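## Task

Pick up the duct tape roll from the top tray of the cart and hang it on the shaft of a wall peg that faces the supply shelving, so that the peg's tip pokes out through the roll. The robot must not tip over or be left leaning, or the task fails.

## Robot and tools

ROBOT. A Dexmate Vega on three wheels, with two 7-joint arms, a head with a camera, and a torso of three links (thigh, shank, chest) folding in a Z. Footprint in the start posture: 0.70 m long, 0.63 m wide (0.91 m with arms folded); front edge 0.35 m ahead of the base origin. Nothing prevents a tip-over, and a fallen robot stays down. Torso presets (hip, knee, waist, rad): stand 0.469, 1.617, 1.048 (start); stand_high 0.78, 1.57, 0.44; lean_20 0.52, 1.05, 0.18; lean_45 0.52, 1.05, -0.26; low_lean_45 0, 0, -0.79. Chest forward lean = knee - hip - waist. Fold arms before low_lean_45. Arm fold, in key order shoulder_pitch, shoulder_yaw, upper_arm_roll, elbow, forearm_roll, wrist_pitch, wrist_yaw: left 1, 0.5, -0.6, -2.5, 0, -0.9, 0; right -1, -0.5, 0.6, -2.5, 0, 0.9, 0.

FRAMES. Base frame: origin on the floor at the turning centre (0.185 m behind the front axle), x forward, y left, z up, metres. chest, left_hand and right_hand are reported in it. A hand point sits between the fingers 0.033 m back from the closed tips; fingers lie along the hand's z, close along its y, camera on its back (-x). Odometry frame = base frame at scene start; base_odometry counts wheel turns only (slip looks like travel); heading in rad, left positive. turned_by_wheels and turned_by_imu give rotation since the last result; the IMU also sees skids and pushes. base_tilt is in degrees, forward and right positive, about 2 degrees of bias.

move. One action per call, plus optional "cameras" (list from head_camera, left_wrist_camera, right_wrist_camera, all; omitted or null = all, [] = none). An action is either "target" alone, or "base" and/or "joints" with optional "speeds" and "min_time_s". No action: just returns state and images.
- base: one key only, a relative offset from where the base last reported itself. translate_m (m, forward +, -2 to 2); strafe_m (m, left +, -2 to 2, heading may drift); rotate_rad (rad, counter-clockwise +, -3.2 to 3.2). Front wheels steer first (about 0.5 s, up to 1.1 s). Done = within 0.005 m ahead, 0.015 m sideways, 0.015 rad. The base does not stop on hitting furniture; a time_out or a count near 0 means it was held back.
- joints: absolute targets in rad, keyed by joint name. Ranges: torso_hip 0 to 1.57; torso_knee 0 to 3.141; torso_waist -1.57 to 1.57 (+ tips chest back); left_shoulder_pitch -3.041 to 3.041 (+ down); left_shoulder_yaw -0.423 to 1.523; elbow -3.041 to 0.214 (0 straight, - bends up); upper_arm_roll and forearm_roll ±3.041; left_wrist_pitch ±1.366 (+ down); left_wrist_yaw -1.348 to 1.087 (+ left); gripper 0 (shut) to 0.785 per finger. Right arm mirrors: shoulder_pitch and wrist_pitch NEGATIVE go down, shoulder_yaw -1.523 to 0.423, wrist_yaw -1.087 to 1.348. head_pan ±2.792 (+ left), head_tilt ±1.483, head_camera_tilt -1.483 to 1.378 (+ down). Top speeds: arms 0.32 rad/s, torso 0.27, head 1.5, grippers 0.75. Torso joints in one action finish together.
- target: an absolute hand pose in the base frame. side "left"/"right"; x, y, z in m (-3 to 3); pitch_deg (-30 to 95; 90 fingers down, 0 level); heading_deg (0 fingers forward, + counter-clockwise); roll_deg (default 0, jaw level; + clockwise seen from behind); heading and roll -360 to 360; roll r and r+180 are equivalent. line_only true forces a straight path or refusal. Checked only against the robot itself, robot must be still; otherwise the hand goes straight (up to 45 cm) or along an arc that can swing the arm wide. One target plays up to 8.6 s; after "short (part of ...)" resend it.
- speeds: lower caps for this action: translate_m, strafe_m 0.04 to 0.3 m/s; rotate_rad 0.1 to 0.6 rad/s. min_time_s: 0.1 to 8 s, minimum duration of arm and head motions. Unknown keys make a call invalid; out-of-range values get it refused, and a refusal cancels the rest of that reply's robot calls.

wait: seconds 0 to 10, plus cameras; the robot holds its last command. zoom_image: camera name and region [x0, y0, x1, y1] in pixels of that camera's latest image (at most 504x504). Head image 896x560, wrist images 672x420. finished_scene: scene number; ends the scene irreversibly; the roll must stay hung without the robot.

RESULTS. "move" reads done or the worst status. Statuses: done, off_target (may still push), contact_stop (arm pushed near full torque ~0.6 s; whole arm or torso group stops), time_out, not_followed / "joint command not followed" / "pose unreachable" (self-collision check withheld it), refused with reason, reached (within 10 mm and 2 degrees) or short with the error, limit_stop_at_motor_heat, unfinished. on_its_own lists uncommanded motion. Joint torques follow arm joint order, + toward larger angles; temperatures per arm. "pictures" names the image order; images can lag the state slightly.

GRIPPER AND LOAD. Pads form a V: gap about 0.24 x angle - 0.002 m at the hand point, 0.18x at the wrist end, 0.3x at the tips. The reported angle does not show a grip; squeeze strength depends on how far below the fitting angle you command. Heavy items sink ~0.02 m in the soft fingers.

AVOID. Arms hitting or pressing each other (can end the scene); arms striking torso, head or base under joints; head tilt outside safe range while panning; driving into the cart, shelves or wall; dropping the roll or releasing it while moving; slams and hard pushes. Contact torque at a joint's limit (shoulder 130, upper arm and elbow 69.6, forearm and wrist 21.7 N m) freezes that arm 10 s. Motors over 80 °C stop the arm 30 to 60 s; MOTOR HOT appears from 65 °C; move an arm away from what stopped it. The simulation keeps running while you think, and objects may occasionally be nudged.

Each tool is called as name([rows], argument=value, ...), one row to a line, values as JSON.

## Session

move(joints={"head_pan_rad":0.0,"head_camera_tilt_rad":0.2})

zoom_image(camera="head_camera", region=[300, 200, 700, 500])

move(joints={"head_pan_rad":1.4}, cameras=["head_camera"])

move(joints={"head_pan_rad":2.75}, cameras=["head_camera"])

move(joints={"head_pan_rad":-1.4}, cameras=["head_camera"])

Scene clock: 0.73 s.
Motor temperatures (°C): left_arm=[34 33 34 32 38 36 39] | right_arm=[33 31 39 34 36 33 38]
move: done
turned_by_wheels: +0.000
turned_by_imu: +0.000
joint_status: all done

Scaled by 1.260 from the camera's 896x560 image, which has a finer 960x600 frame.

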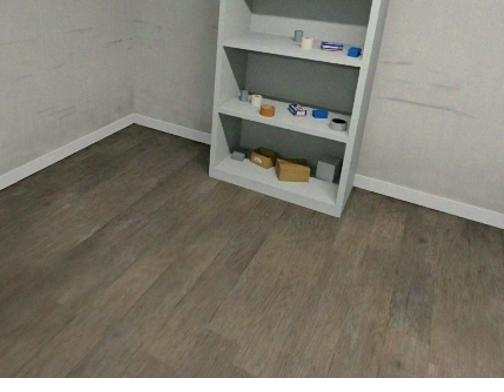

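Scene clock: 2.33 s.
move: done
turned_by_wheels: +0.000
turned_by_imu: +0.000
joint_status: all done
pictures: head_camera
camera_calibration:
head_camera: T_world_to_cam=[[0.980543, -0.185938, -0.0629499, 0.193954], [-0.106477, -0.234364, -0.9663, 1.46147], [0.164919, 0.954202, -0.249602, 0.346341], [0, 0, 0, 1]]

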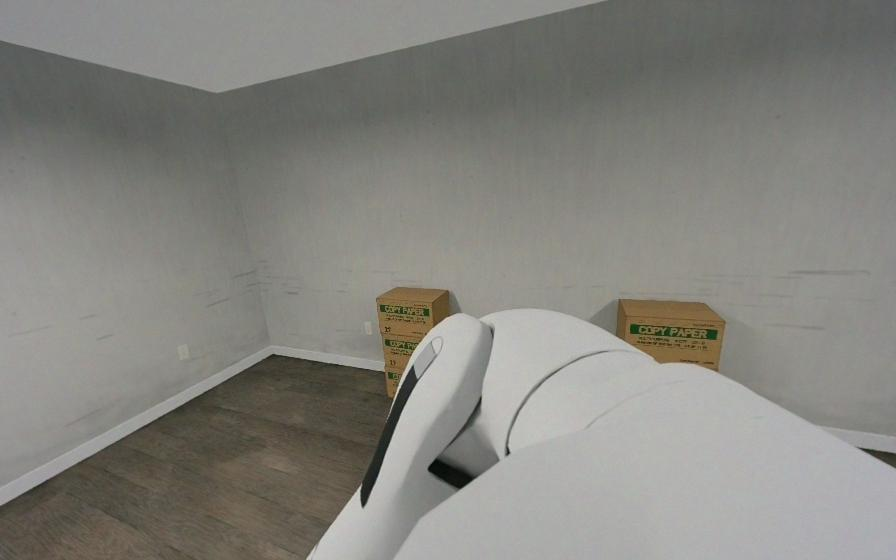

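Scene clock: 3.90 s.
move: done
turned_by_wheels: +0.000
turned_by_imu: +0.000
joint_status: all done
pictures: head_camera
camera_calibration:
head_camera: T_world_to_cam=[[0.39802, 0.917366, -0.00446945, 0.0616542], [0.128375, -0.0605212, -0.989877, 1.51481], [-0.90835, 0.393418, -0.141855, 0.102586], [0, 0, 0, 1]]

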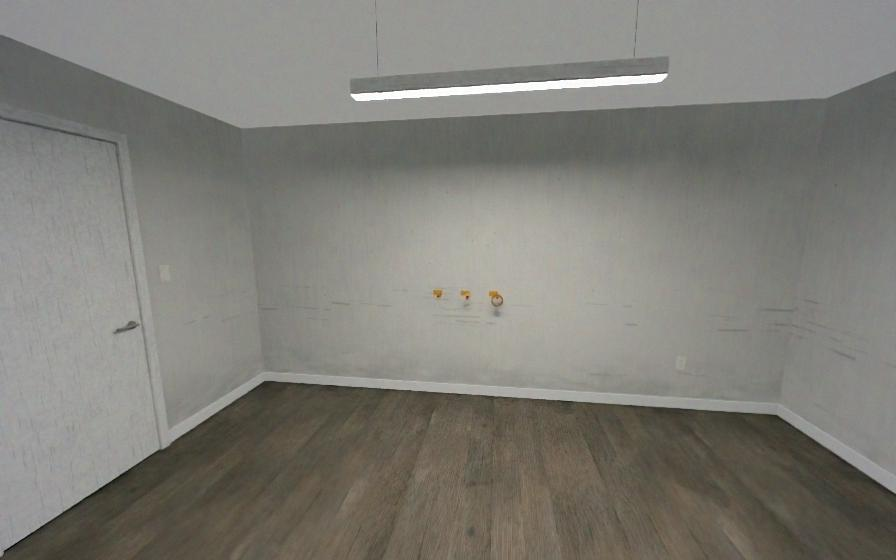

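Scene clock: 7.33 s.
Joint torques (N m): left_arm=[5.29 -2.34 0.48 -2.08 0.54 -2.75 -0.06] | right_arm=[-5.33 1.23 0.09 -3.07 -0.09 2.32 -0.23]
move: done
base_odometry: x=+0.000 y=+0.000 heading=+0.000
turned_by_wheels: +0.000
turned_by_imu: +0.000
base_tilt: forward=-0.7 right=-1.1
joint_positions: torso_hip_rad=+0.469 torso_knee_rad=+1.617 torso_waist_rad=+1.048 left_shoulder_pitch_rad=+2.186 left_shoulder_yaw_rad=-0.019 left_upper_arm_roll_rad=+0.011 left_elbow_rad=-1.089 left_forearm_roll_rad=+0.007 left_wrist_pitch_rad=-0.506 left_wrist_yaw_rad=+0.006 left_gripper_rad=+0.005 right_shoulder_pitch_rad=-2.207 right_shoulder_yaw_rad=+0.005 right_upper_arm_roll_rad=+0.012 right_elbow_rad=-1.097 right_forearm_roll_rad=-0.016 right_wrist_pitch_rad=+0.483 right_wrist_yaw_rad=+0.008 right_gripper_rad=+0.005 head_pan_rad=-1.399 head_tilt_rad=+0.000 head_camera_tilt_rad=+0.199
joint_status: all done
chest: x=-0.0111 y=+0.0000 z=+1.4155 quat_wxyz=(+0.999, +0.000, +0.050, +0.000) (m; base frame)
left_hand: x=+0.2055 y=+0.2144 z=+0.6069 quat_wxyz=(+0.426, -0.005, +0.905, -0.006) pitch_deg=+39.6 heading_deg=-0.5 roll_deg=-1.1 back=up (m; base frame)
right_hand: x=+0.1864 y=-0.2297 z=+0.5983 quat_wxyz=(+0.409, -0.005, +0.912, +0.000) pitch_deg=+41.7 heading_deg=+0.3 roll_deg=-0.4 back=up (m; base frame)
pictures: head_camera
camera_calibration:
head_camera: T_world_to_cam=[[-0.978819, -0.154995, 0.133754, -0.251048], [-0.16667, 0.223891, -0.960257, 1.4478], [0.118889, -0.962211, -0.244982, 0.335888], [0, 0, 0, 1]]

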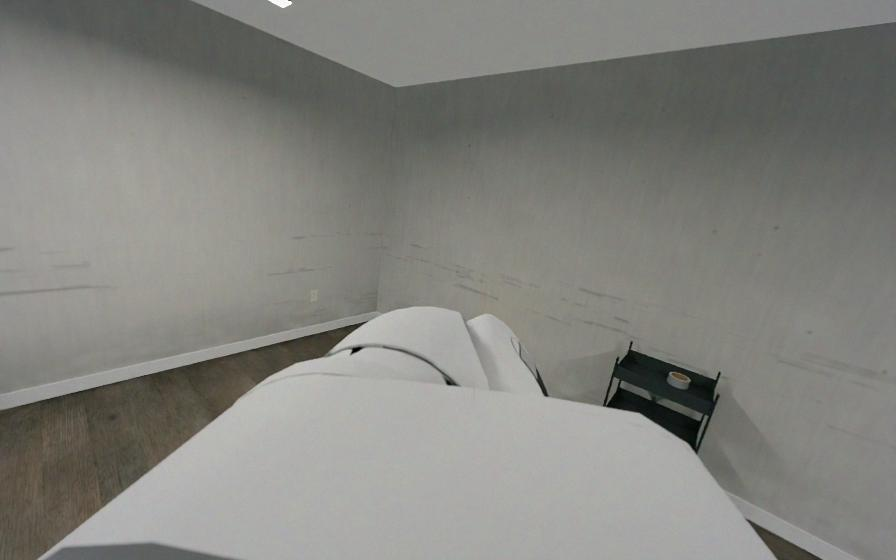

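move(base={"rotate_rad":-2.11}, joints={"head_pan_rad":0,"head_camera_tilt_rad":0.35}, cameras=["head_camera"])

move(base={"translate_m":0.8}, cameras=["head_camera"])

zoom_image(camera="head_camera", region=[300, 200, 600, 500])

Scene clock: 24.73 s.
move: done
turned_by_wheels: -2.112
turned_by_imu: -2.105
base_status: done
joint_status: all done
pictures: head_camera
camera_calibration:
head_camera: T_world_to_cam=[[-0.00709394, -0.999246, 0.0381606, -0.0332593], [-0.465883, -0.0304643, -0.884322, 1.3118], [0.884818, -0.0240517, -0.465316, 0.722497], [0, 0, 0, 1]]

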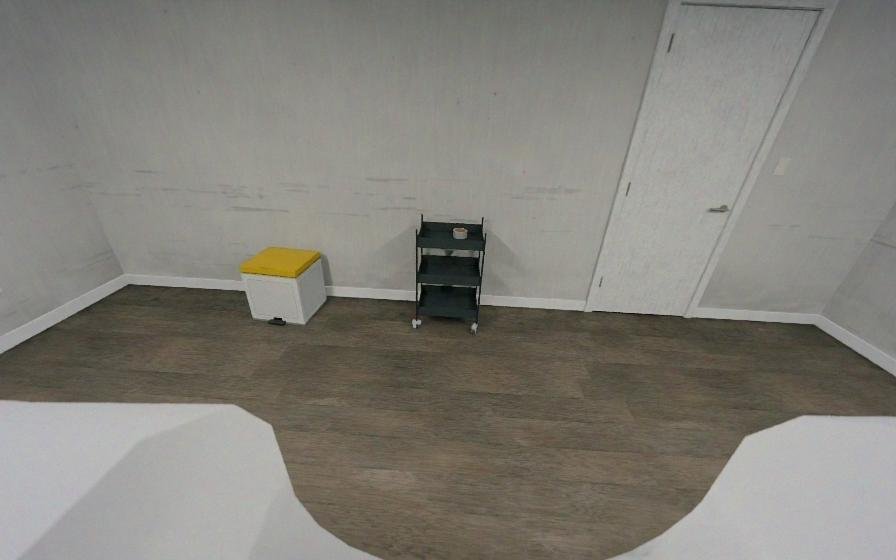

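Scene clock: 29.33 s.
Joint torques (N m): left_arm=[4.76 2.63 0.56 -1.75 0.48 -1.97 0.23] | right_arm=[-5.58 1.4 -0.19 -2.1 -0.05 1.96 -0.24]
move: done
base_odometry: x=-0.413 y=-0.683 heading=-2.114
turned_by_wheels: -0.002
turned_by_imu: -0.007
base_tilt: forward=-0.7 right=-0.7
base_status: done
joint_positions: torso_hip_rad=+0.469 torso_knee_rad=+1.617 torso_waist_rad=+1.048 left_shoulder_pitch_rad=+2.186 left_shoulder_yaw_rad=-0.019 left_upper_arm_roll_rad=+0.011 left_elbow_rad=-1.089 left_forearm_roll_rad=+0.007 left_wrist_pitch_rad=-0.506 left_wrist_yaw_rad=+0.006 left_gripper_rad=+0.005 right_shoulder_pitch_rad=-2.207 right_shoulder_yaw_rad=+0.005 right_upper_arm_roll_rad=+0.012 right_elbow_rad=-1.097 right_forearm_roll_rad=-0.016 right_wrist_pitch_rad=+0.483 right_wrist_yaw_rad=+0.008 right_gripper_rad=+0.005 head_pan_rad=-0.001 head_tilt_rad=+0.000 head_camera_tilt_rad=+0.349
chest: x=-0.0111 y=+0.0000 z=+1.4155 quat_wxyz=(+0.999, +0.000, +0.050, +0.000) (m; base frame)
left_hand: x=+0.2055 y=+0.2144 z=+0.6069 quat_wxyz=(+0.426, -0.005, +0.905, -0.006) pitch_deg=+39.6 heading_deg=-0.5 roll_deg=-1.1 back=up (m; base frame)
right_hand: x=+0.1864 y=-0.2297 z=+0.5983 quat_wxyz=(+0.409, -0.005, +0.912, +0.000) pitch_deg=+41.7 heading_deg=+0.3 roll_deg=-0.4 back=up (m; base frame)
pictures: head_camera
camera_calibration:
head_camera: T_world_to_cam=[[-0.00708844, -0.999246, 0.0381608, -0.033259], [-0.46594, -0.0304654, -0.884292, 1.31177], [0.884788, -0.0240489, -0.465373, 0.722546], [0, 0, 0, 1]]

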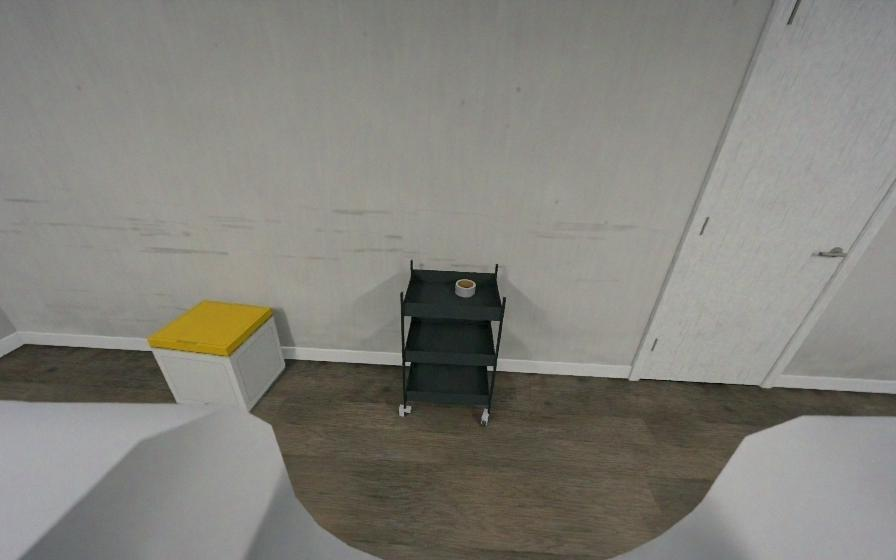

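Scaled by 1.680 from the camera's 896x560 image, which has a finer 960x600 frame.

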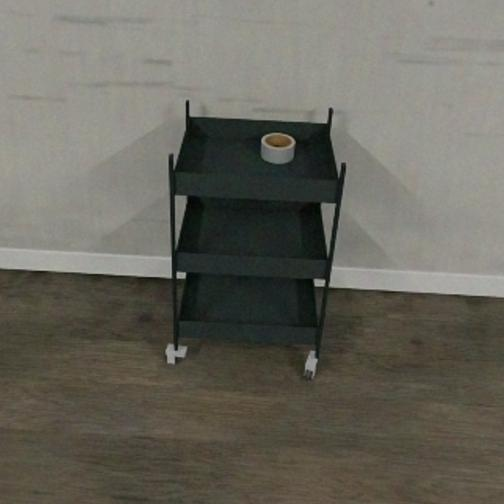

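move(base={"translate_m":0.72}, joints={"head_camera_tilt_rad":0.75,"right_gripper_rad":0.65}, cameras=["head_camera"])

zoom_image(camera="head_camera", region=[340, 180, 640, 440])

move(target={"side":"right","x":0.35,"y":-0.25,"z":1.0,"pitch_deg":60,"heading_deg":0})

Scene clock: 47.40 s.
move: done
turned_by_wheels: -0.002
turned_by_imu: -0.005
base_status: done
joint_status: all done
pictures: head_camera
camera_calibration:
head_camera: T_world_to_cam=[[0.0083187, -0.999256, 0.0376685, -0.0313237], [-0.773488, -0.0303043, -0.633085, 0.915291], [0.633756, -0.0238697, -0.773165, 1.15921], [0, 0, 0, 1]]

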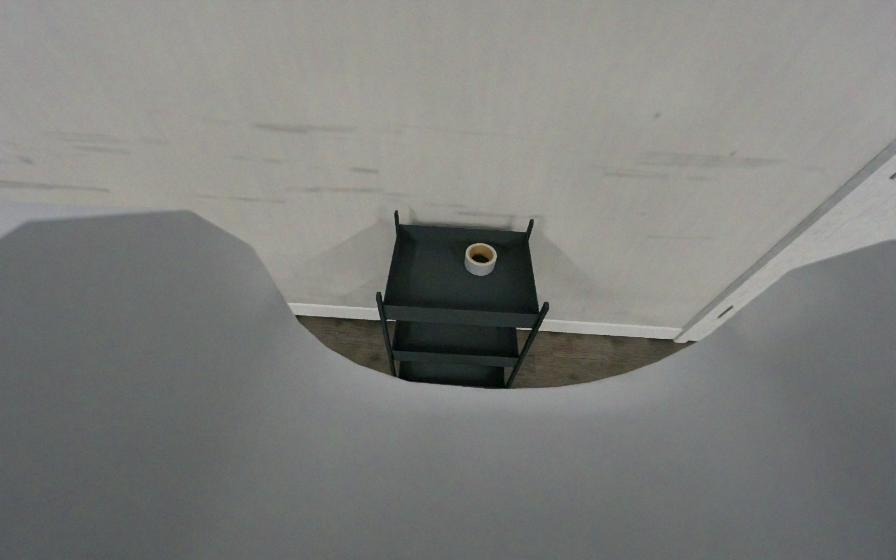

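Scaled by 1.680 from the camera's 896x560 image, which has a finer 960x600 frame.

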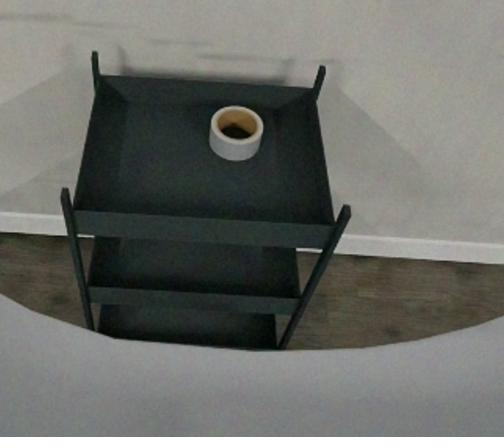

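Scene clock: 47.70 s.
Joint torques (N m): left_arm=[6.51 1.11 -0.18 -2.7 0.24 -2.58 -0.38] | right_arm=[-5.67 1.91 -0.4 -2.09 -0.14 2.69 -0.05]
move: refused
base_odometry: x=-0.787 y=-1.298 heading=-2.116
turned_by_wheels: +0.000
turned_by_imu: +0.000
base_tilt: forward=-0.7 right=-0.7
joint_positions: torso_hip_rad=+0.469 torso_knee_rad=+1.617 torso_waist_rad=+1.048 left_shoulder_pitch_rad=+2.186 left_shoulder_yaw_rad=-0.019 left_upper_arm_roll_rad=+0.011 left_elbow_rad=-1.089 left_forearm_roll_rad=+0.007 left_wrist_pitch_rad=-0.506 left_wrist_yaw_rad=+0.006 left_gripper_rad=+0.005 right_shoulder_pitch_rad=-2.207 right_shoulder_yaw_rad=+0.005 right_upper_arm_roll_rad=+0.012 right_elbow_rad=-1.097 right_forearm_roll_rad=-0.016 right_wrist_pitch_rad=+0.483 right_wrist_yaw_rad=+0.008 right_gripper_rad=+0.650 head_pan_rad=-0.001 head_tilt_rad=+0.000 head_camera_tilt_rad=+0.749
chest: x=-0.0111 y=+0.0000 z=+1.4155 quat_wxyz=(+0.999, +0.000, +0.050, +0.000) (m; base frame)
left_hand: x=+0.2055 y=+0.2144 z=+0.6069 quat_wxyz=(+0.426, -0.005, +0.905, -0.006) pitch_deg=+39.6 heading_deg=-0.5 roll_deg=-1.1 back=up (m; base frame)
right_hand: x=+0.1864 y=-0.2297 z=+0.5983 quat_wxyz=(+0.409, -0.005, +0.912, +0.000) pitch_deg=+41.7 heading_deg=+0.3 roll_deg=-0.4 back=up (m; base frame)
right_hand_status: refused: the arm stands too near the robot already: the right finger into the torso, as the model's coarse spheres have them (needs 2.0 cm clear). Nothing moved. Move it clear with "joints".
pictures: head_camera, left_wrist_camera, right_wrist_camera
camera_calibration:
head_camera: T_world_to_cam=[[0.0083188, -0.999256, 0.0376685, -0.0313236], [-0.773488, -0.0303044, -0.633086, 0.915291], [0.633756, -0.0238696, -0.773165, 1.15921], [0, 0, 0, 1]]
left_wrist_camera: T_world_to_cam=[[-0.00698548, -0.997062, 0.0762743, 0.161651], [-0.713582, -0.0484652, -0.698893, 0.636702], [0.700537, -0.0593101, -0.711147, 0.450433], [0, 0, 0, 1]]
right_wrist_camera: T_world_to_cam=[[0.0413782, -0.998836, -0.0247779, -0.217945], [-0.745556, -0.0143573, -0.666288, 0.587413], [0.665157, 0.0460431, -0.745283, 0.489197], [0, 0, 0, 1]]

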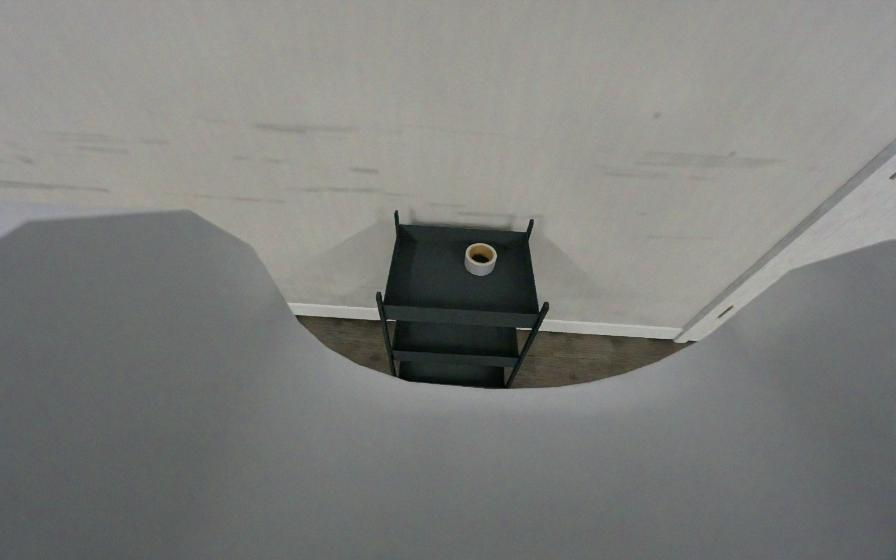

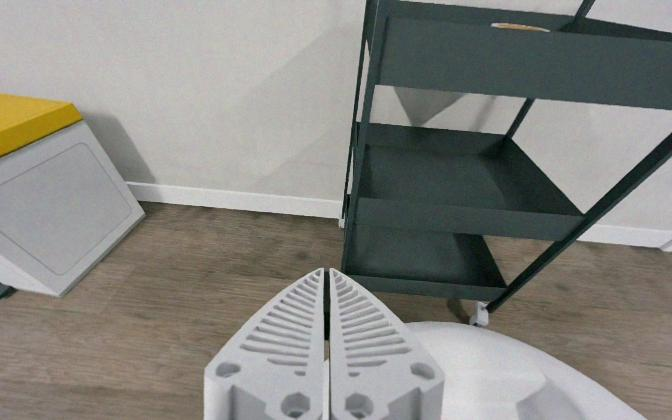

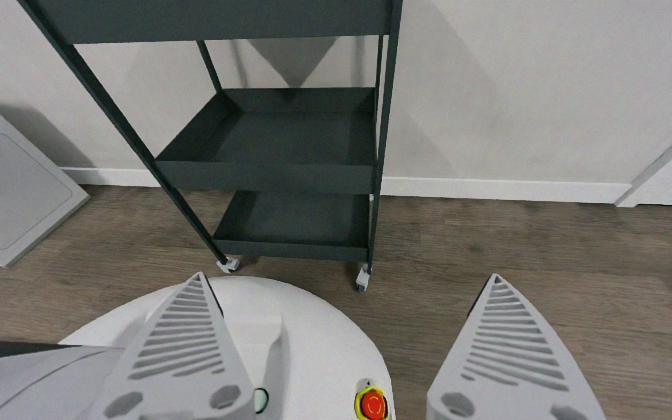

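move(joints={"right_shoulder_yaw_rad":-0.3,"right_elbow_rad":-1.9}, cameras=[])

move(target={"side":"right","x":0.45,"y":-0.2,"z":0.98,"pitch_deg":60,"heading_deg":0}, cameras=[])

move(target={"side":"right","x":0.72,"y":-0.117,"z":0.9,"pitch_deg":88,"heading_deg":0})

Scene clock: 58.77 s.
move: done
turned_by_wheels: +0.000
turned_by_imu: -0.001
joint_status: all done
pictures: none

Scene clock: 64.63 s.
move: done
turned_by_wheels: +0.000
turned_by_imu: +0.000
right_hand_status: reached (checked arc [no straight line was possible], planned for 4.5 s): 3 mm and 0.5 deg off.
pictures: none

Scene clock: 64.93 s.
Joint torques (N m): left_arm=[4.11 -0.96 -0.57 -2.48 0.78 -2.11 -0.03] | right_arm=[23.8 -5.33 4.72 -3.34 -0.53 -0.9 0.16]
move: refused
base_odometry: x=-0.787 y=-1.298 heading=-2.116
turned_by_wheels: +0.000
turned_by_imu: +0.000
base_tilt: forward=-0.5 right=-0.9
joint_positions: torso_hip_rad=+0.469 torso_knee_rad=+1.617 torso_waist_rad=+1.048 left_shoulder_pitch_rad=+2.186 left_shoulder_yaw_rad=-0.019 left_upper_arm_roll_rad=+0.011 left_elbow_rad=-1.089 left_forearm_roll_rad=+0.007 left_wrist_pitch_rad=-0.506 left_wrist_yaw_rad=+0.006 left_gripper_rad=+0.005 right_shoulder_pitch_rad=-0.989 right_shoulder_yaw_rad=-1.262 right_upper_arm_roll_rad=-0.761 right_elbow_rad=-2.460 right_forearm_roll_rad=-0.930 right_wrist_pitch_rad=+0.464 right_wrist_yaw_rad=+1.346 right_gripper_rad=+0.650 head_pan_rad=-0.001 head_tilt_rad=+0.000 head_camera_tilt_rad=+0.749
chest: x=-0.0111 y=+0.0000 z=+1.4155 quat_wxyz=(+0.999, +0.000, +0.050, +0.000) (m; base frame)
left_hand: x=+0.2055 y=+0.2144 z=+0.6069 quat_wxyz=(+0.426, -0.005, +0.905, -0.006) pitch_deg=+39.6 heading_deg=-0.5 roll_deg=-1.1 back=up (m; base frame)
right_hand: x=+0.4493 y=-0.1986 z=+0.9793 quat_wxyz=(+0.002, -0.966, +0.000, -0.258) pitch_deg=+60.1 heading_deg=+0.4 roll_deg=+0.5 back=down (m; base frame)
right_hand_status: refused: no posture of the arm gets there (right_wrist_pitch_rad at its limit): the closest leaves the hand 8.9 cm and 9 deg from the pose. Nothing moved. At pitch 58 a posture exists at this place; the way there is not checked.
pictures: head_camera, left_wrist_camera, right_wrist_camera
camera_calibration:
head_camera: T_world_to_cam=[[0.00831873, -0.999256, 0.0376685, -0.0313237], [-0.773488, -0.0303044, -0.633086, 0.915291], [0.633756, -0.0238697, -0.773165, 1.15921], [0, 0, 0, 1]]
left_wrist_camera: T_world_to_cam=[[-0.00698555, -0.997062, 0.0762745, 0.16165], [-0.713582, -0.0484653, -0.698893, 0.636702], [0.700537, -0.0593103, -0.711147, 0.450433], [0, 0, 0, 1]]
right_wrist_camera: T_world_to_cam=[[0.0216734, 0.999187, -0.0339831, 0.226367], [0.804918, 0.00272186, 0.59338, -0.889136], [0.59299, -0.0402142, -0.804205, 0.669786], [0, 0, 0, 1]]

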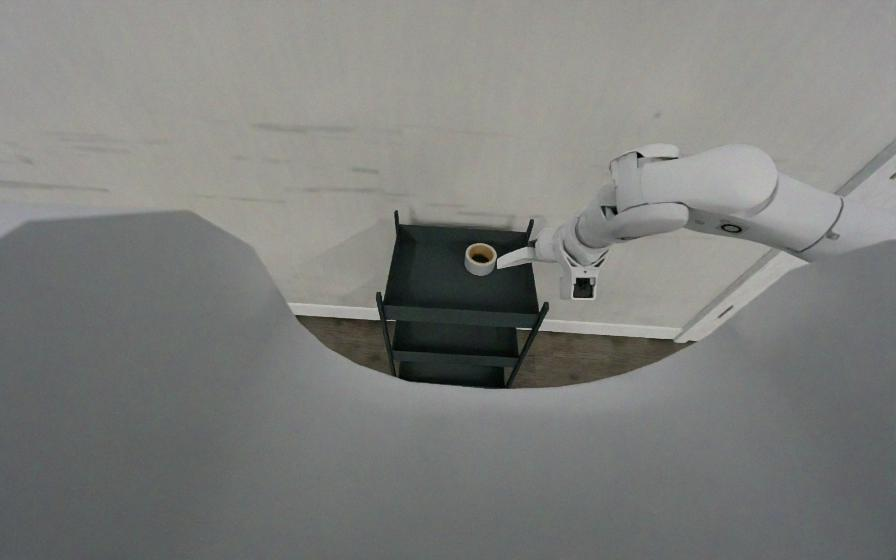

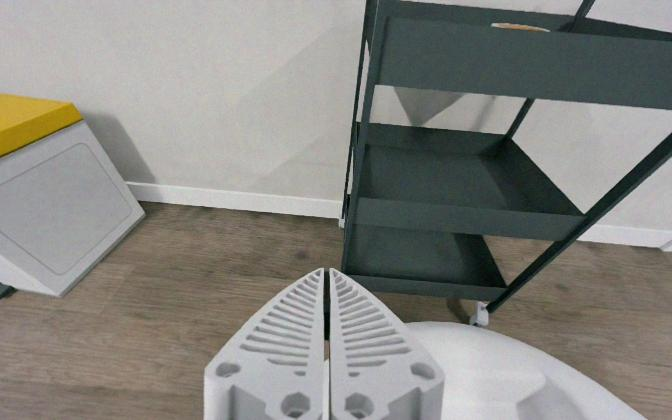

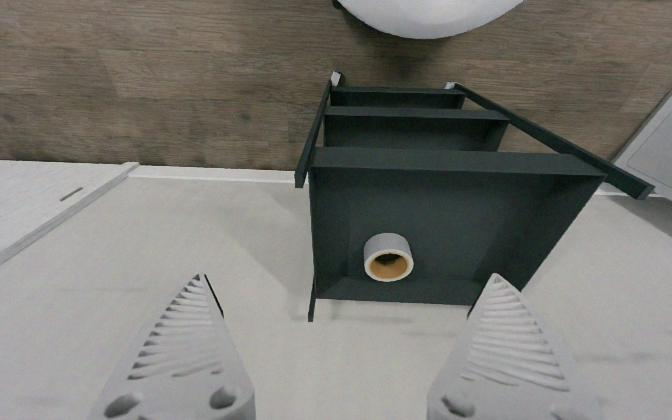

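move(joints={"right_shoulder_pitch_rad":-1.5,"right_shoulder_yaw_rad":-0.25,"right_upper_arm_roll_rad":0,"right_elbow_rad":-2.0,"right_forearm_roll_rad":0,"right_wrist_pitch_rad":-1.0,"right_wrist_yaw_rad":0}, cameras=["head_camera"])

move(joints={"torso_waist_rad":0.55,"head_camera_tilt_rad":0.4}, base={"translate_m":0.06}, cameras=["head_camera"])

move(target={"side":"right","x":0.68,"y":-0.117,"z":0.88,"pitch_deg":88,"heading_deg":0})

Scene clock: 81.87 s.
move: done
turned_by_wheels: +0.000
turned_by_imu: -0.001
joint_status: all done
pictures: head_camera
camera_calibration:
head_camera: T_world_to_cam=[[0.00831871, -0.999256, 0.0376685, -0.0313237], [-0.773488, -0.0303044, -0.633086, 0.915291], [0.633756, -0.0238697, -0.773165, 1.15921], [0, 0, 0, 1]]

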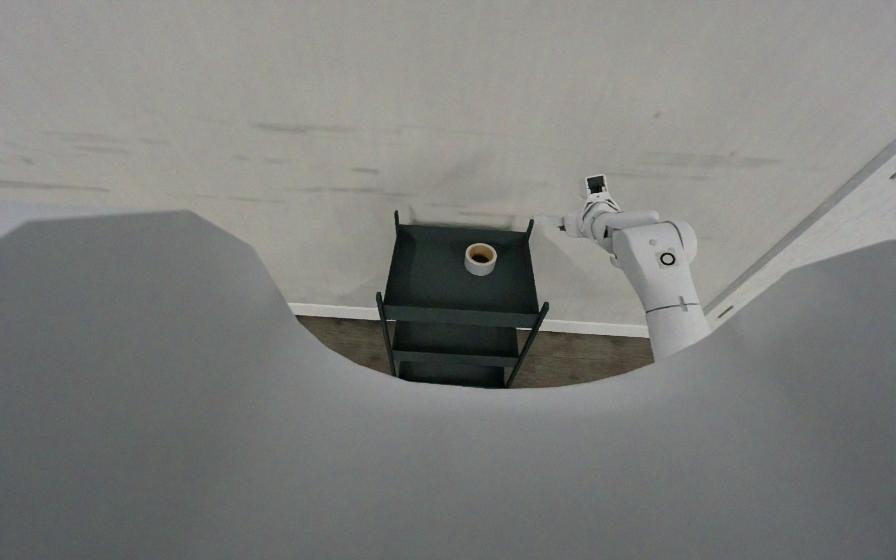

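Scene clock: 93.93 s.
Joint torques (N m): left_arm=[17.32 2.44 -0.86 0.35 0.3 -0.19 -0.27] | right_arm=[-45.11 5.05 -15.73 44.48 0.12 -33 1.44]
Motor temperatures (°C): left_arm=[34 33 34 32 37 36 39] | right_arm=[36 31 40 49 36 60 38]
move: done
TORQUE FAULT: right_wrist_pitch_rad reached its load limit. The right arm stopped for 10 seconds, dropped its targets and accepts commands again: back off and push less far. Before the stop ended, the hold on right_wrist_pitch_rad was turned back by 3.0 degrees, the way its load pushed it. The stop added 8.3 s to the call and to motion_time.
base_odometry: x=-0.818 y=-1.350 heading=-2.118
turned_by_wheels: -0.002
turned_by_imu: -0.008
base_tilt: forward=-0.6 right=-1.0
base_status: done
joint_positions: torso_hip_rad=+0.471 torso_knee_rad=+1.615 torso_waist_rad=+0.552 left_shoulder_pitch_rad=+2.186 left_shoulder_yaw_rad=-0.019 left_upper_arm_roll_rad=+0.011 left_elbow_rad=-1.089 left_forearm_roll_rad=+0.007 left_wrist_pitch_rad=-0.506 left_wrist_yaw_rad=+0.006 left_gripper_rad=+0.005 right_shoulder_pitch_rad=-1.497 right_shoulder_yaw_rad=-0.250 right_upper_arm_roll_rad=+0.002 right_elbow_rad=-2.009 right_forearm_roll_rad=-0.001 right_wrist_pitch_rad=-0.829 right_wrist_yaw_rad=-0.001 right_gripper_rad=+0.650 head_pan_rad=+0.000 head_tilt_rad=+0.000 head_camera_tilt_rad=+0.401
joint_status: all done
chest: x=+0.2012 y=+0.0000 z=+1.3690 quat_wxyz=(+0.956, +0.000, +0.292, +0.000) (m; base frame)
left_hand: x=+0.0096 y=+0.2144 z=+0.5542 quat_wxyz=(+0.192, -0.006, +0.981, -0.005) pitch_deg=+67.9 heading_deg=-1.1 roll_deg=-1.8 back=up (m; base frame)
right_hand: x=+0.6219 y=-0.3199 z=+0.6865 quat_wxyz=(+0.322, -0.093, +0.938, -0.084) pitch_deg=+51.1 heading_deg=-9.0 roll_deg=-20.3 back=up (m; base frame)
pictures: head_camera
camera_calibration:
head_camera: T_world_to_cam=[[0.0139865, -0.999251, 0.0360809, -0.031235], [-0.856406, -0.030597, -0.515395, 0.938512], [0.516113, -0.0236914, -0.856193, 1.12363], [0, 0, 0, 1]]

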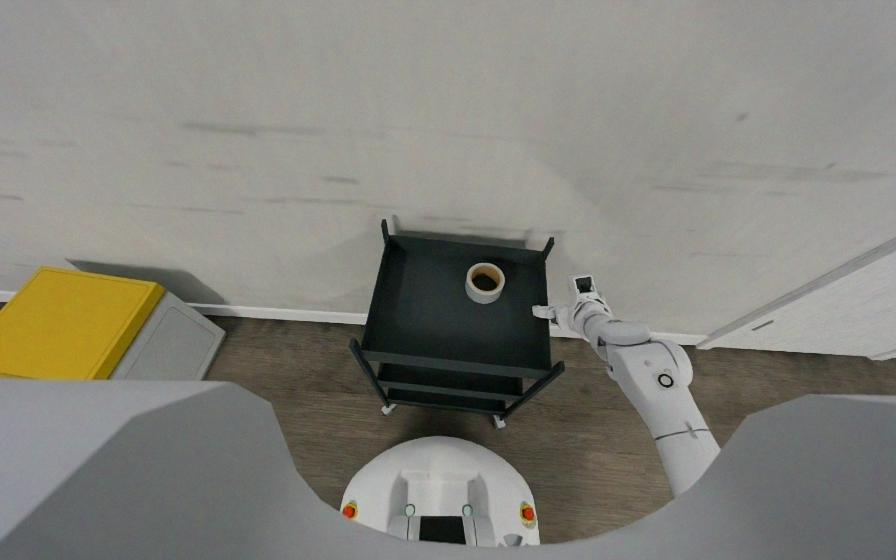

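not run: a stop came earlier in this reply.

move(joints={"right_elbow_rad":-2.5,"right_shoulder_pitch_rad":-1.4})

move(target={"side":"right","x":0.67,"y":-0.12,"z":0.9,"pitch_deg":85,"heading_deg":0})

Scene clock: 104.00 s.
Joint torques (N m): left_arm=[18.97 0.46 1.17 0.59 0.23 -1.34 0.05] | right_arm=[-36.67 5.17 -13.87 29.48 3.2 -20.98 3.78]
Motor temperatures (°C): left_arm=[34 33 34 32 37 36 39] | right_arm=[37 31 40 56 36 68 38]
move: not_run
TORQUE FAULT: right_wrist_pitch_rad reached its load limit. The right arm stopped for 10 seconds, dropped its targets and accepts commands again: back off and push less far. Before the stop ended, the hold on right_wrist_pitch_rad was turned back by 3.0 degrees, the way its load pushed it. The right arm was already stopped when this call's commands were due to start, so it ran none of them. The stop added 6.1 s to the call and to motion_time.
MOTOR HOT: joint 6 (wrist pitch) of the right arm reports 68 °C; the controller stops that arm at 80 °C. To cool a motor, set the load down, stop pushing, or move to a pose that needs little force.
base_odometry: x=-0.818 y=-1.350 heading=-2.118
turned_by_wheels: +0.000
turned_by_imu: -0.001
base_tilt: forward=-0.5 right=-1.0
joint_positions: torso_hip_rad=+0.470 torso_knee_rad=+1.616 torso_waist_rad=+0.551 left_shoulder_pitch_rad=+2.186 left_shoulder_yaw_rad=-0.019 left_upper_arm_roll_rad=+0.011 left_elbow_rad=-1.089 left_forearm_roll_rad=+0.007 left_wrist_pitch_rad=-0.506 left_wrist_yaw_rad=+0.006 left_gripper_rad=+0.005 right_shoulder_pitch_rad=-1.495 right_shoulder_yaw_rad=-0.251 right_upper_arm_roll_rad=+0.004 right_elbow_rad=-2.013 right_forearm_roll_rad=-0.001 right_wrist_pitch_rad=-0.791 right_wrist_yaw_rad=-0.003 right_gripper_rad=+0.650 head_pan_rad=+0.000 head_tilt_rad=+0.000 head_camera_tilt_rad=+0.401
joint_status: right_shoulder_pitch_rad not_run; right_elbow_rad not_run
chest: x=+0.2021 y=+0.0000 z=+1.3688 quat_wxyz=(+0.956, +0.000, +0.293, +0.000) (m; base frame)
left_hand: x=+0.0094 y=+0.2144 z=+0.5542 quat_wxyz=(+0.191, -0.006, +0.981, -0.005) pitch_deg=+67.9 heading_deg=-1.1 roll_deg=-1.8 back=up (m; base frame)
right_hand: x=+0.6368 y=-0.3174 z=+0.6984 quat_wxyz=(+0.342, -0.094, +0.931, -0.084) pitch_deg=+48.7 heading_deg=-8.0 roll_deg=-19.6 back=up (m; base frame)
pictures: head_camera, left_wrist_camera, right_wrist_camera
camera_calibration:
head_camera: T_world_to_cam=[[0.0140306, -0.999251, 0.0360638, -0.0312222], [-0.857035, -0.030597, -0.514349, 0.937812], [0.515067, -0.0236914, -0.856822, 1.12399], [0, 0, 0, 1]]
left_wrist_camera: T_world_to_cam=[[0.0300087, -0.997063, 0.0704677, 0.167174], [-0.959644, -0.0484604, -0.277012, 0.228465], [0.279613, -0.0593111, -0.958279, 0.691199], [0, 0, 0, 1]]
right_wrist_camera: T_world_to_cam=[[0.146258, -0.971368, 0.187225, -0.527784], [-0.81685, -0.225342, -0.531016, 0.872566], [0.558001, -0.0752694, -0.82642, 0.354615], [0, 0, 0, 1]]

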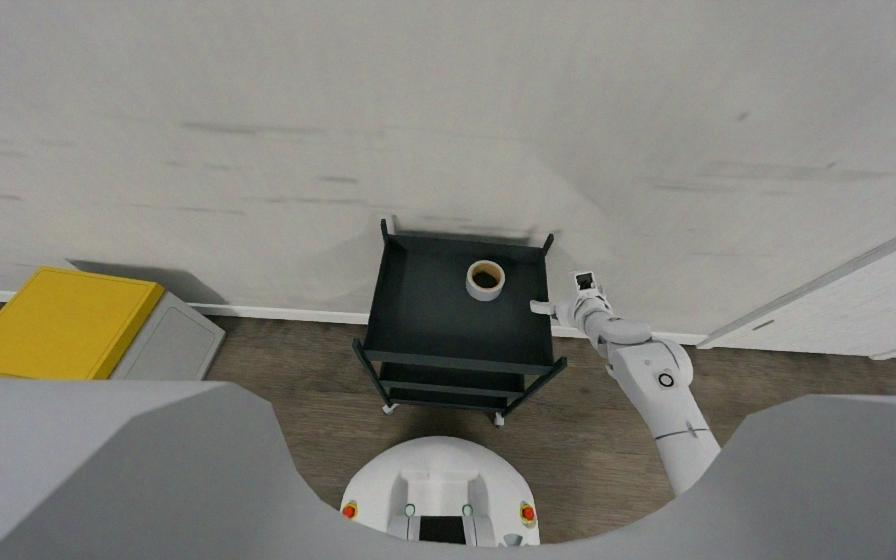

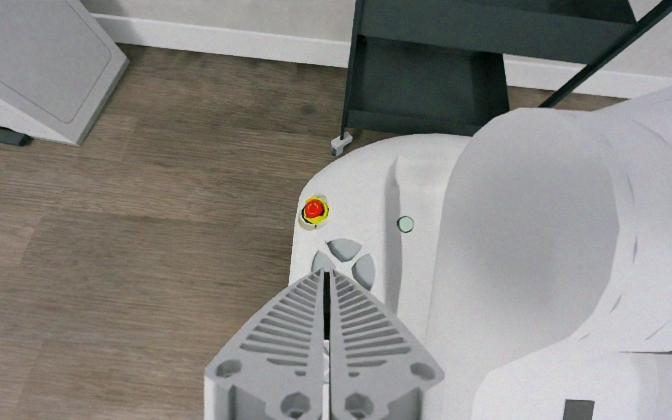

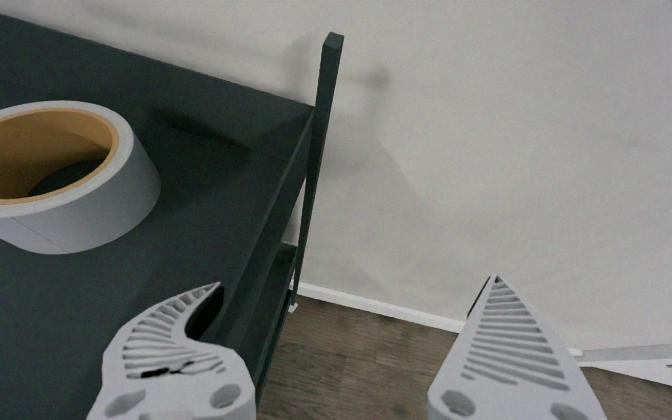

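not run: a stop came earlier in this reply.

move(joints={"right_elbow_rad":-2.45,"right_wrist_pitch_rad":-0.5}, cameras=["head_camera"])

move(target={"side":"right","x":0.67,"y":-0.12,"z":0.9,"pitch_deg":85,"heading_deg":0})

Scene clock: 114.13 s.
Joint torques (N m): left_arm=[18.92 0.52 0.74 -0.8 -0.04 -1.37 -0.08] | right_arm=[-27.07 -1.51 -2.54 17.02 -1.05 -14.58 -0.05]
move: not_run
TORQUE FAULT: right_wrist_pitch_rad reached its load limit. The right arm stopped for 10 seconds, dropped its targets and accepts commands again: back off and push less far. Before the stop ended, the hold on right_wrist_pitch_rad was turned back by 1.3 degrees, the way its load pushed it. The right arm was already stopped when this call's commands were due to start, so it ran none of them. The stop added 7.3 s to the call and to motion_time.
MOTOR HOT: still on. Joint 6 (wrist pitch) of the right arm reports 71 °C.
base_odometry: x=-0.818 y=-1.350 heading=-2.118
turned_by_wheels: +0.001
turned_by_imu: +0.000
base_tilt: forward=-0.6 right=-0.9
joint_positions: torso_hip_rad=+0.470 torso_knee_rad=+1.616 torso_waist_rad=+0.551 left_shoulder_pitch_rad=+2.186 left_shoulder_yaw_rad=-0.019 left_upper_arm_roll_rad=+0.011 left_elbow_rad=-1.089 left_forearm_roll_rad=+0.007 left_wrist_pitch_rad=-0.506 left_wrist_yaw_rad=+0.006 left_gripper_rad=+0.005 right_shoulder_pitch_rad=-1.494 right_shoulder_yaw_rad=-0.251 right_upper_arm_roll_rad=+0.004 right_elbow_rad=-2.016 right_forearm_roll_rad=-0.001 right_wrist_pitch_rad=-0.764 right_wrist_yaw_rad=-0.003 right_gripper_rad=+0.650 head_pan_rad=+0.000 head_tilt_rad=+0.000 head_camera_tilt_rad=+0.401
joint_status: right_elbow_rad not_run; right_wrist_pitch_rad not_run
chest: x=+0.2034 y=+0.0000 z=+1.3683 quat_wxyz=(+0.956, +0.000, +0.294, +0.000) (m; base frame)
left_hand: x=+0.0094 y=+0.2144 z=+0.5541 quat_wxyz=(+0.191, -0.006, +0.982, -0.005) pitch_deg=+68.0 heading_deg=-1.1 roll_deg=-1.8 back=up (m; base frame)
right_hand: x=+0.6471 y=-0.3143 z=+0.7063 quat_wxyz=(+0.356, -0.095, +0.926, -0.082) pitch_deg=+47.1 heading_deg=-7.1 roll_deg=-18.9 back=up (m; base frame)
pictures: head_camera
camera_calibration:
head_camera: T_world_to_cam=[[0.0141257, -0.999251, 0.0360162, -0.0311759], [-0.857869, -0.0306156, -0.512956, 0.936942], [0.513675, -0.0236513, -0.857659, 1.12442], [0, 0, 0, 1]]

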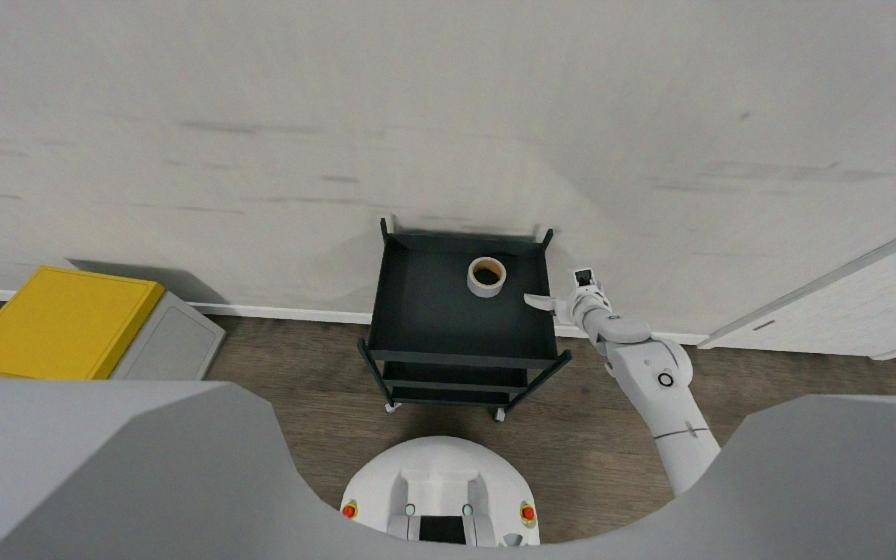

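not run: a stop came earlier in this reply.

move(joints={"torso_waist_rad":0.75}, cameras=["head_camera"])

move(joints={"right_elbow_rad":-2.45,"right_wrist_pitch_rad":-0.7}, cameras=["head_camera","right_wrist_camera"])

Scene clock: 118.80 s.
move: done
MOTOR HOT: still on. Joint 6 (wrist pitch) of the right arm reports 68 °C.
turned_by_wheels: +0.000
turned_by_imu: +0.000
joint_status: all done
pictures: head_camera
camera_calibration:
head_camera: T_world_to_cam=[[0.00677495, -0.999251, 0.0380891, -0.0331632], [-0.740356, -0.0306163, -0.671518, 1.09039], [0.672181, -0.02365, -0.740009, 1.00977], [0, 0, 0, 1]]

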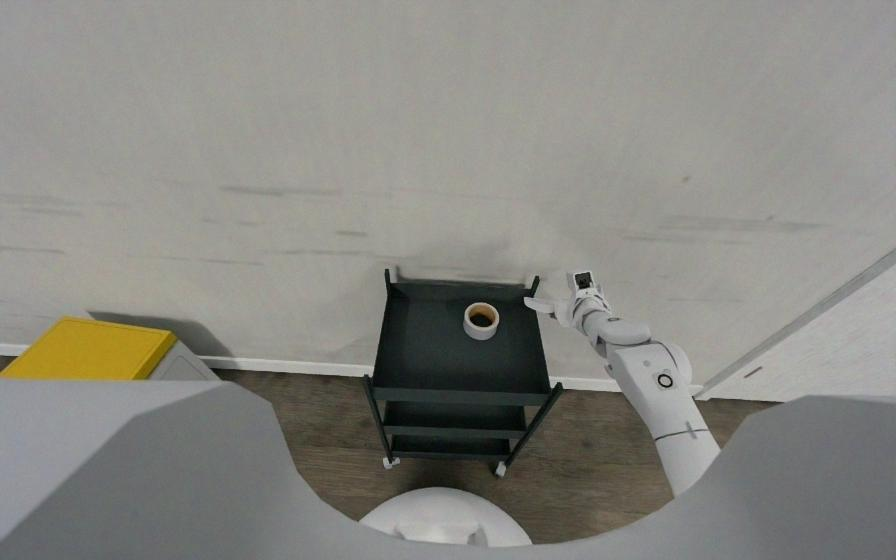

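Scene clock: 121.77 s.
Joint torques (N m): left_arm=[13.26 0.81 -0.99 0.18 0.31 -1.27 0.4] | right_arm=[-1.6 -1.34 1.42 -8.92 -0.78 3.08 -0.66]
move: done
MOTOR HOT: still on. Joint 6 (wrist pitch) of the right arm reports 65 °C.
base_odometry: x=-0.818 y=-1.350 heading=-2.118
turned_by_wheels: +0.000
turned_by_imu: +0.000
base_tilt: forward=-0.6 right=-0.7
joint_positions: torso_hip_rad=+0.469 torso_knee_rad=+1.617 torso_waist_rad=+0.750 left_shoulder_pitch_rad=+2.186 left_shoulder_yaw_rad=-0.019 left_upper_arm_roll_rad=+0.011 left_elbow_rad=-1.089 left_forearm_roll_rad=+0.007 left_wrist_pitch_rad=-0.506 left_wrist_yaw_rad=+0.006 left_gripper_rad=+0.005 right_shoulder_pitch_rad=-1.495 right_shoulder_yaw_rad=-0.251 right_upper_arm_roll_rad=+0.004 right_elbow_rad=-2.446 right_forearm_roll_rad=-0.001 right_wrist_pitch_rad=-0.701 right_wrist_yaw_rad=-0.002 right_gripper_rad=+0.650 head_pan_rad=+0.000 head_tilt_rad=+0.000 head_camera_tilt_rad=+0.401
joint_status: all done
chest: x=+0.1212 y=+0.0000 z=+1.3999 quat_wxyz=(+0.980, +0.000, +0.198, +0.000) (m; base frame)
left_hand: x=+0.0910 y=+0.2144 z=+0.5634 quat_wxyz=(+0.287, -0.005, +0.958, -0.005) pitch_deg=+56.7 heading_deg=-0.8 roll_deg=-1.4 back=up (m; base frame)
right_hand: x=+0.7378 y=-0.2391 z=+1.1277 quat_wxyz=(+0.648, -0.106, +0.751, -0.067) pitch_deg=+8.7 heading_deg=+2.1 roll_deg=-13.9 back=up (m; base frame)
pictures: head_camera, right_wrist_camera
camera_calibration:
head_camera: T_world_to_cam=[[0.00677495, -0.999251, 0.0380891, -0.0331632], [-0.740356, -0.0306163, -0.671518, 1.09039], [0.672181, -0.02365, -0.740009, 1.00977], [0, 0, 0, 1]]
right_wrist_camera: T_world_to_cam=[[0.1155, -0.966233, 0.230333, -0.571569], [-0.248823, -0.252636, -0.93502, 1.23066], [0.961638, 0.0506828, -0.2696, -0.236625], [0, 0, 0, 1]]

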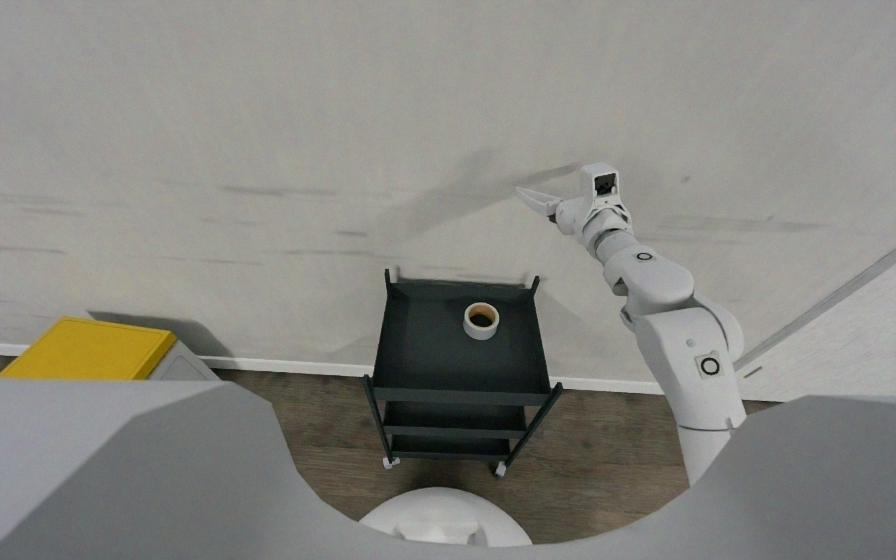

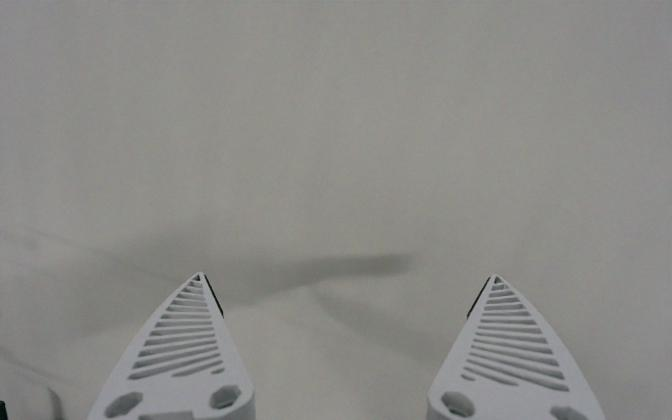

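move(target={"side":"right","x":0.7,"y":-0.11,"z":0.92,"pitch_deg":82,"heading_deg":0})

Scene clock: 131.27 s.
Joint torques (N m): left_arm=[12.82 1.95 1.98 0.72 0.52 -1.5 0.23] | right_arm=[35.67 -1.08 4.52 -1.12 0.42 -0.38 0.03]
Motor temperatures (°C): left_arm=[34 33 34 32 37 36 39] | right_arm=[36 31 39 49 36 57 38]
move: done
MOTOR HOT: cleared for the motors of the right arm.
base_odometry: x=-0.818 y=-1.350 heading=-2.118
turned_by_wheels: +0.000
turned_by_imu: -0.001
base_tilt: forward=-0.5 right=-1.0
joint_positions: torso_hip_rad=+0.469 torso_knee_rad=+1.617 torso_waist_rad=+0.750 left_shoulder_pitch_rad=+2.186 left_shoulder_yaw_rad=-0.019 left_upper_arm_roll_rad=+0.011 left_elbow_rad=-1.089 left_forearm_roll_rad=+0.007 left_wrist_pitch_rad=-0.506 left_wrist_yaw_rad=+0.006 left_gripper_rad=+0.005 right_shoulder_pitch_rad=+0.003 right_shoulder_yaw_rad=-0.502 right_upper_arm_roll_rad=-1.280 right_elbow_rad=-1.225 right_forearm_roll_rad=-0.609 right_wrist_pitch_rad=+0.871 right_wrist_yaw_rad=+1.344 right_gripper_rad=+0.650 head_pan_rad=+0.000 head_tilt_rad=+0.000 head_camera_tilt_rad=+0.401
chest: x=+0.1212 y=+0.0000 z=+1.3999 quat_wxyz=(+0.980, +0.000, +0.198, +0.000) (m; base frame)
left_hand: x=+0.0910 y=+0.2144 z=+0.5634 quat_wxyz=(+0.287, -0.005, +0.958, -0.005) pitch_deg=+56.7 heading_deg=-0.8 roll_deg=-1.4 back=up (m; base frame)
right_hand: x=+0.6987 y=-0.1058 z=+0.9193 quat_wxyz=(+0.005, -0.998, +0.001, -0.069) pitch_deg=+82.1 heading_deg=+4.0 roll_deg=+4.1 (m; base frame)
right_hand_status: reached (checked arc [no straight line was possible], planned for 5.3 s): 4 mm and 0.6 deg off.
pictures: head_camera, left_wrist_camera, right_wrist_camera
camera_calibration:
head_camera: T_world_to_cam=[[0.00677493, -0.999251, 0.0380891, -0.0331632], [-0.740356, -0.0306163, -0.671518, 1.09039], [0.672181, -0.02365, -0.740009, 1.00977], [0, 0, 0, 1]]
left_wrist_camera: T_world_to_cam=[[0.0157011, -0.997063, 0.074963, 0.162847], [-0.88725, -0.0484613, -0.458735, 0.405089], [0.461021, -0.0593083, -0.885405, 0.619671], [0, 0, 0, 1]]
right_wrist_camera: T_world_to_cam=[[0.00756083, 0.999398, -0.0338527, 0.135963], [0.968458, 0.00111352, 0.249173, -0.852543], [0.249061, -0.0346689, -0.967867, 0.868815], [0, 0, 0, 1]]

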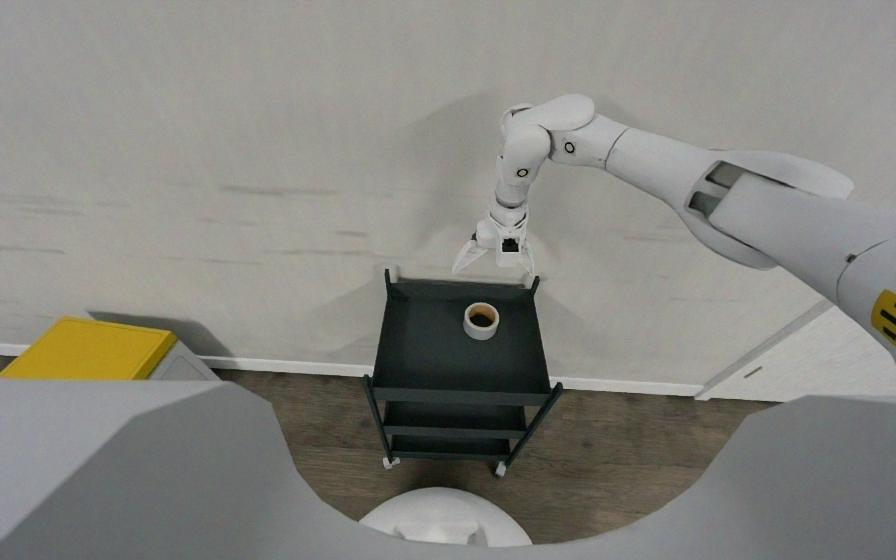

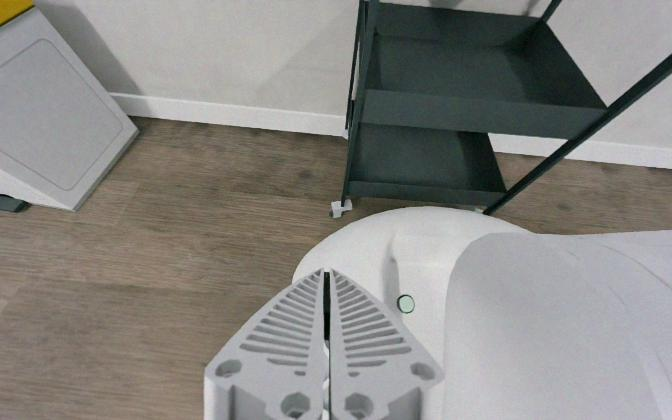

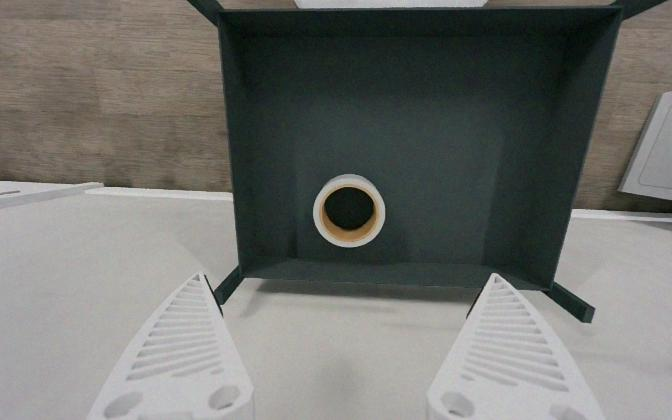

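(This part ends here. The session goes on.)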